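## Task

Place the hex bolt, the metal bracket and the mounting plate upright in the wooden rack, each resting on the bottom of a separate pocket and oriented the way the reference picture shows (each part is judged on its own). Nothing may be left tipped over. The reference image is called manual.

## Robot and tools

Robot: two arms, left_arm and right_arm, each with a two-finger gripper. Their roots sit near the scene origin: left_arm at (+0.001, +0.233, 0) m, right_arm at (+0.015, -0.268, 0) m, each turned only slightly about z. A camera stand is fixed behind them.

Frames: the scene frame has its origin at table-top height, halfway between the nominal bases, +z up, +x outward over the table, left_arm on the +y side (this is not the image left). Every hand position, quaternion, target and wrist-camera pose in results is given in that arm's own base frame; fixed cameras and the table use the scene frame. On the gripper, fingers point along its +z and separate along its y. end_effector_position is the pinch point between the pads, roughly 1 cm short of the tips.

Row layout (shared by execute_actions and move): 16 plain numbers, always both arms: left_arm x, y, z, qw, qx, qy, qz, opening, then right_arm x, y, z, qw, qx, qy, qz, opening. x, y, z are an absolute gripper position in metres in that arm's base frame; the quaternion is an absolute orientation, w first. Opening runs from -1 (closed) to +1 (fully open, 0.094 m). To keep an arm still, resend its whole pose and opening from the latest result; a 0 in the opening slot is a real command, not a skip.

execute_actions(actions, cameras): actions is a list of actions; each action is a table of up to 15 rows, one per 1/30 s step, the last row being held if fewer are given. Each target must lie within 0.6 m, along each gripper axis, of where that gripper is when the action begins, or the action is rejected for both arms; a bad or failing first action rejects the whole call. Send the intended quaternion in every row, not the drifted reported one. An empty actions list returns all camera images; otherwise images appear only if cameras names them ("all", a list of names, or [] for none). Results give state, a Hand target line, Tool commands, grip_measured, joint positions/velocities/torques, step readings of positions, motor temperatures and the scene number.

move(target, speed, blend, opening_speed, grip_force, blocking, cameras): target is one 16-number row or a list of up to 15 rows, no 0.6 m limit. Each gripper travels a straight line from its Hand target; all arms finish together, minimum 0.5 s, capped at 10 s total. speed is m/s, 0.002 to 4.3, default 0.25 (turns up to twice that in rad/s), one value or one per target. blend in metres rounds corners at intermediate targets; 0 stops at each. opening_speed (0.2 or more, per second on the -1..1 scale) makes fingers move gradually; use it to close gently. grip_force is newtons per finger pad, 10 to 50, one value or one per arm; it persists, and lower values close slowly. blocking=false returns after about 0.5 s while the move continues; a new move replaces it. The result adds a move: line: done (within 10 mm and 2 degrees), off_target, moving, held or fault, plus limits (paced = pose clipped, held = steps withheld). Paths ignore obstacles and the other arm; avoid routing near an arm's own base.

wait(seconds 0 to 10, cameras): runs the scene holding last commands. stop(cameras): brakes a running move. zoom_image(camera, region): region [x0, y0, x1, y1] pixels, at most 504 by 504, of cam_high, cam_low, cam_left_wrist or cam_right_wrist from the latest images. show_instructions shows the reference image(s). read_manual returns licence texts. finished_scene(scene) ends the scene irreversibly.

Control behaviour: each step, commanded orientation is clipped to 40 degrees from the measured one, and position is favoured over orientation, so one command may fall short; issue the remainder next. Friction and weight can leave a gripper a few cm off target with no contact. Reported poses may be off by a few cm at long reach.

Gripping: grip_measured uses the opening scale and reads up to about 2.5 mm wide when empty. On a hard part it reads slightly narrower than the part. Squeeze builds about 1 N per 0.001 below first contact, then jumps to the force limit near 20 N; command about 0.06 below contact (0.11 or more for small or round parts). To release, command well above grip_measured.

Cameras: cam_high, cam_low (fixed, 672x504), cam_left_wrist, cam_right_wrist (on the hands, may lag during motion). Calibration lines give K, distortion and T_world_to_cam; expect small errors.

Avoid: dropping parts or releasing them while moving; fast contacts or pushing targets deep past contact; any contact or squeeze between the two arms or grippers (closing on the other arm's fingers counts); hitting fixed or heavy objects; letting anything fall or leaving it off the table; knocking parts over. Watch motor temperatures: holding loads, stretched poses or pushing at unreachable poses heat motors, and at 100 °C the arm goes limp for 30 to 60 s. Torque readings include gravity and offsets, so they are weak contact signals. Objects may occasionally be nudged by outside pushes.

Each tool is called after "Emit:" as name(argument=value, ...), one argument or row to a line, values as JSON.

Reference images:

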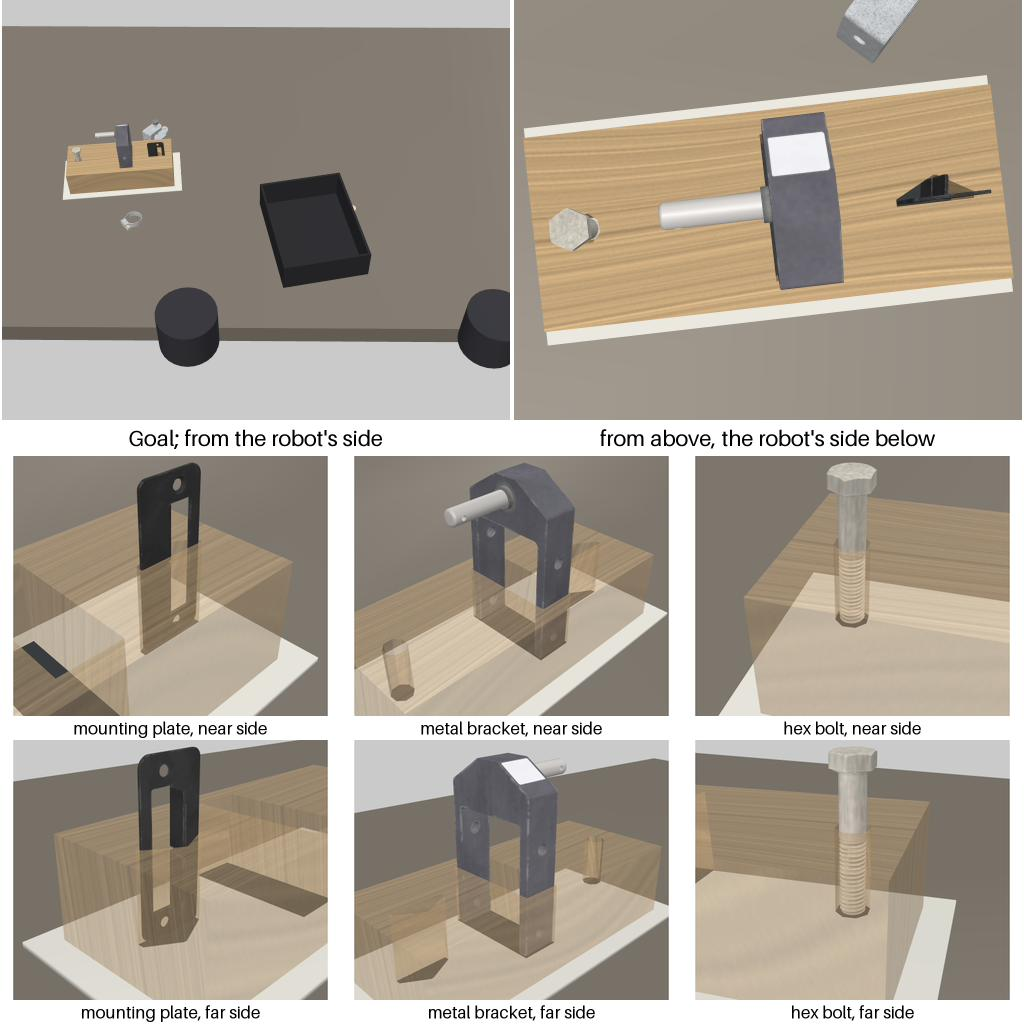

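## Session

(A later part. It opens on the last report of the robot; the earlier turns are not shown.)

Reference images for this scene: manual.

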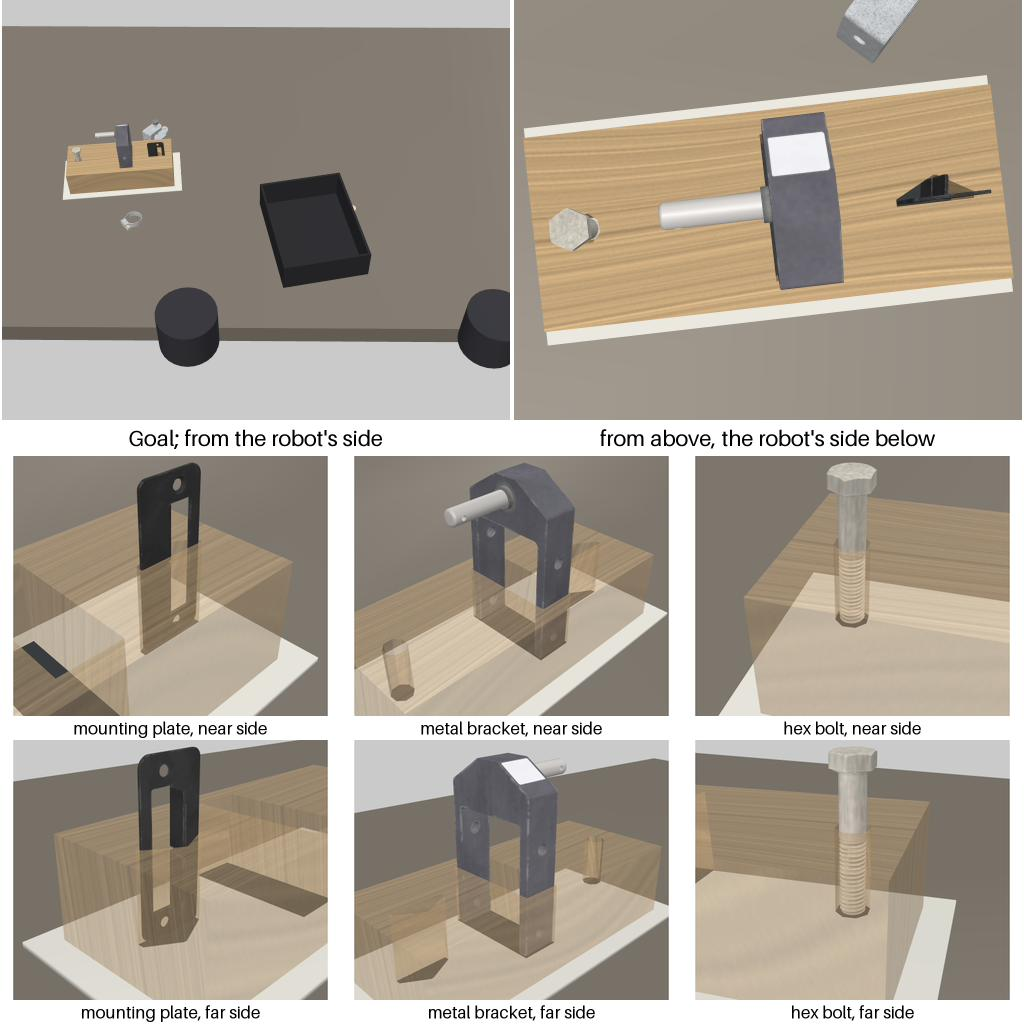

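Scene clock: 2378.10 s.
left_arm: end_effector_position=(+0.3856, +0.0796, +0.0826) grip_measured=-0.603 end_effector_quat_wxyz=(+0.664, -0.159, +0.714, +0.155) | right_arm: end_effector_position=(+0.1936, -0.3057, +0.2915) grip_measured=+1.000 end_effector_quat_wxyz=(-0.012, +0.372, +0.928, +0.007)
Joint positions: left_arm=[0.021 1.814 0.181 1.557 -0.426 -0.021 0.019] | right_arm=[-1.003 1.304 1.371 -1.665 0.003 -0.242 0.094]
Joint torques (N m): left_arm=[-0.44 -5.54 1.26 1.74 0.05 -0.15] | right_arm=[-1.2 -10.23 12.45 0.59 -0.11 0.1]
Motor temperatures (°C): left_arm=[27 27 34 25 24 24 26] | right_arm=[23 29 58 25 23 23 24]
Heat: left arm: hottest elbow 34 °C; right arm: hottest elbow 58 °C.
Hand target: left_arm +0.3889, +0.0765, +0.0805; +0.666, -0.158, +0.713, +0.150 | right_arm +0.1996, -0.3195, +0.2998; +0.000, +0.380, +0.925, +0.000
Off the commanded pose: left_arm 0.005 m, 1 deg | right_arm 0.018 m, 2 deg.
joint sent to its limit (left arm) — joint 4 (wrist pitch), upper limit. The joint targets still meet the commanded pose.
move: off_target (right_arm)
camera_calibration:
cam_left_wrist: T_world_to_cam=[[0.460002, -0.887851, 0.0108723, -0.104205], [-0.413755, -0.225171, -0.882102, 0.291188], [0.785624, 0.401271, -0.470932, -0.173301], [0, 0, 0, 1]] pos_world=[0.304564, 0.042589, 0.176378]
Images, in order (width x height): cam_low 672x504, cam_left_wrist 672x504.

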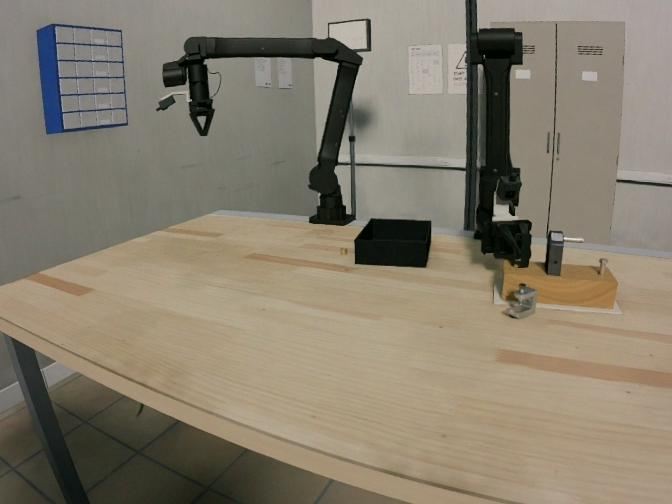

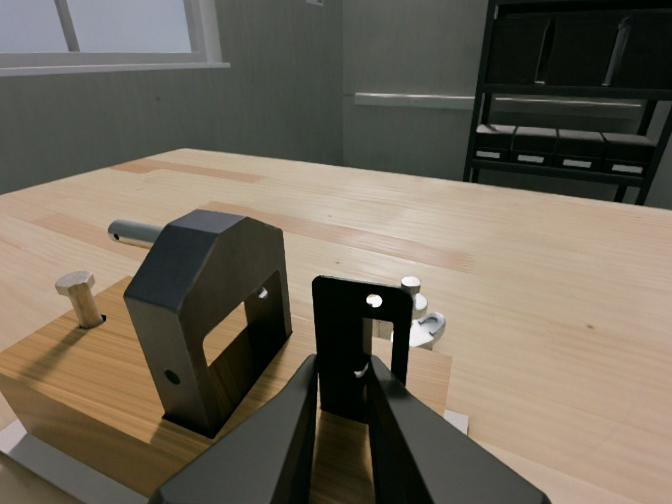

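Emit:
move(
  target=[
    [0.315,0.042,0.10,0.6670,-0.158,0.713,0.150,-0.60,0.20,-0.32,0.30,0,0.38,0.925,0,1],
    [0.28,0.02,0.22,0.24,-0.03,0.97,0,-0.9,0.20,-0.32,0.30,0,0.38,0.925,0,1],
    [0.31,0.06,0.26,0,-0.0523,0.9986,0,-1,0.20,-0.32,0.30,0,0.38,0.925,0,1],
  ],
  speed=[0.08,0.25,0.25],
  cameras=["cam_left_wrist","cam_low","cam_high"],
)

Emit:
zoom_image(
  camera="cam_low",
  region=[490, 200, 620, 310],
)

Emit:
zoom_image(
  camera="cam_left_wrist",
  region=[150, 60, 450, 300],
)

Scene clock: 2391.23 s.
left_arm: end_effector_position=(+0.3359, +0.0544, +0.0893) grip_measured=-0.602 end_effector_quat_wxyz=(+0.653, -0.154, +0.724, +0.157) | right_arm: end_effector_position=(+0.1936, -0.3057, +0.2915) grip_measured=+1.000 end_effector_quat_wxyz=(-0.012, +0.372, +0.928, +0.007)
Joint positions: left_arm=[-0.11 1.72 0.049 1.557 -0.553 -0.033 0.019] | right_arm=[-1.003 1.304 1.371 -1.665 0.003 -0.242 0.094]
Joint torques (N m): left_arm=[1.55 -4.89 1.01 1.35 0.04 -0.07] | right_arm=[-1.2 -10.23 12.41 0.59 -0.11 0.1]
Motor temperatures (°C): left_arm=[27 27 33 25 24 24 25] | right_arm=[23 29 58 25 23 23 24]
Heat: left arm: hottest elbow 33 °C; right arm: hottest elbow 58 °C.
Hand target: left_arm +0.3384, +0.0572, +0.0883; +0.652, -0.157, +0.724, +0.160 | right_arm +0.1995, -0.3195, +0.2998; +0.000, +0.380, +0.925, +0.000
Tool commands: left_gripper/opening=-0.6 right_gripper/opening=+1.0
Off the commanded pose: left_arm 0.173 m, 86 deg | right_arm 0.018 m, 2 deg.
move: held (left_arm; a check stopped the path), off_target (right_arm; braked when a check withheld steps of left_arm); path passed 0 of 3 targets; target 2's new opening was not sent; target 3's new opening was not sent; limits=held
pose unreachable (left arm): on one or more control steps of this call, first in action 0 (counted from 0), this arm could not follow its commanded pose, so it was not sent that pose on those steps. It may still have moved: this result reports where it is.
cause: moving toward the commanded pose would bring two parts of the arm too close to each other (its shoulder (the part past joint 1) and its forearm (the part past joint 3), with joints 2 (shoulder) and 3 (elbow) between them, 14 mm apart when it was first held).
camera_calibration:
cam_left_wrist: T_world_to_cam=[[0.456769, -0.889568, -0.00557771, -0.101261], [-0.442486, -0.221757, -0.868925, 0.279222], [0.77173, 0.399366, -0.494913, -0.114064], [0, 0, 0, 1]] pos_world=[0.257832, 0.0173945, 0.185606]
Images, in order (width x height): cam_high 672x504, cam_low 672x504, cam_left_wrist 672x504.

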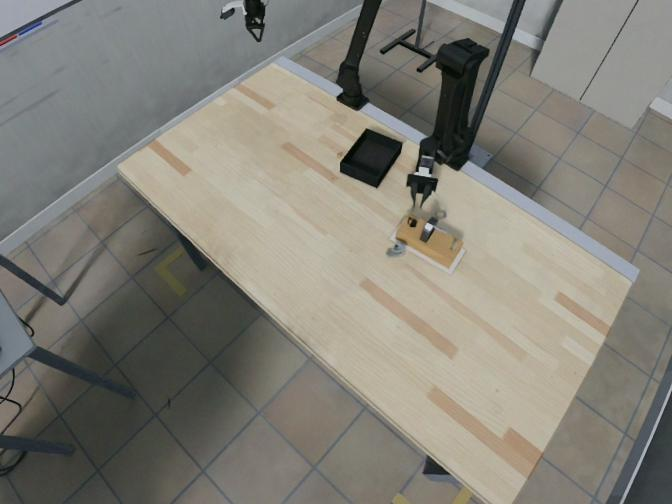

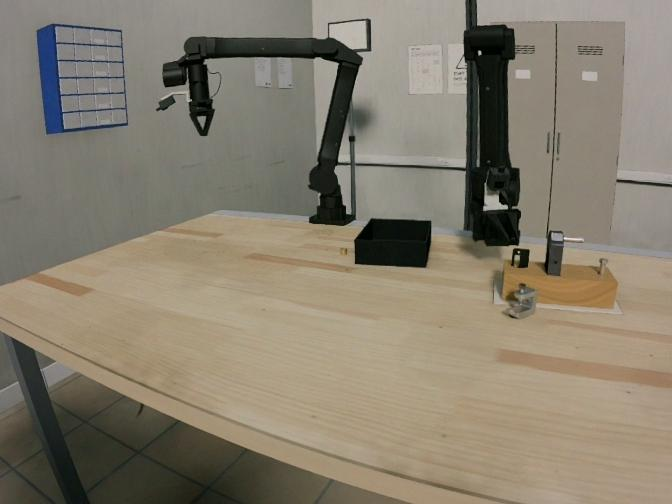

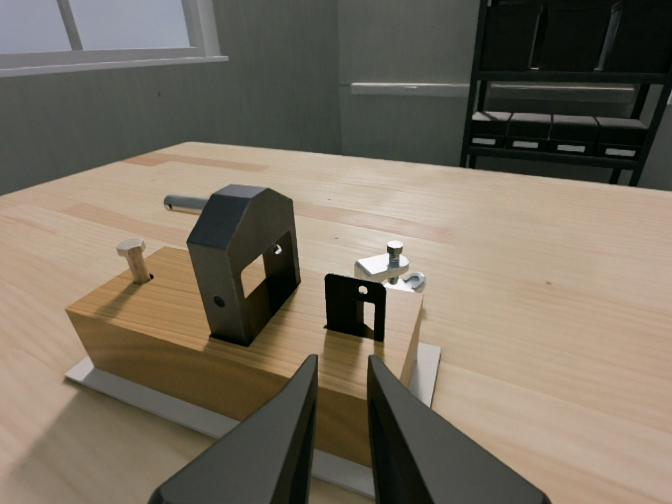

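Scaled by 3.877 from the camera's 672x504 image, which has a finer 960x720 frame.

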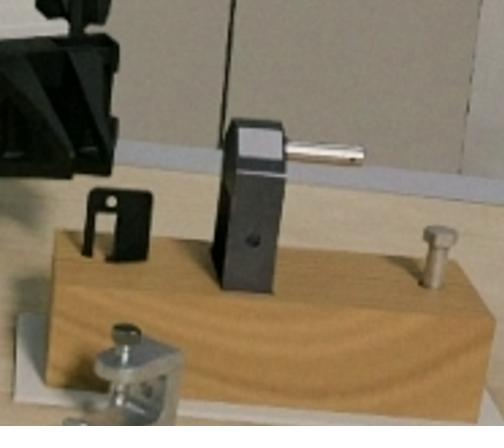

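Scaled by 1.680 from the camera's 672x504 image, which has a finer 960x720 frame.

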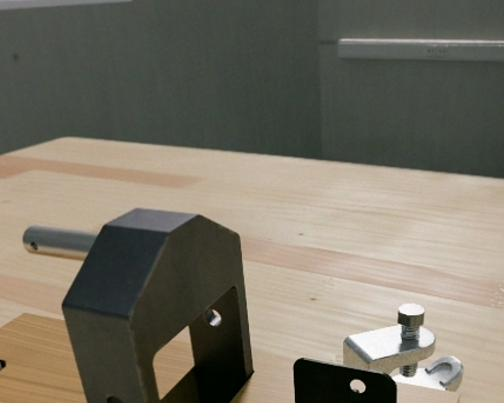

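Emit:
finished_scene(
  scene=2,
)

The scene is finished: the task was done.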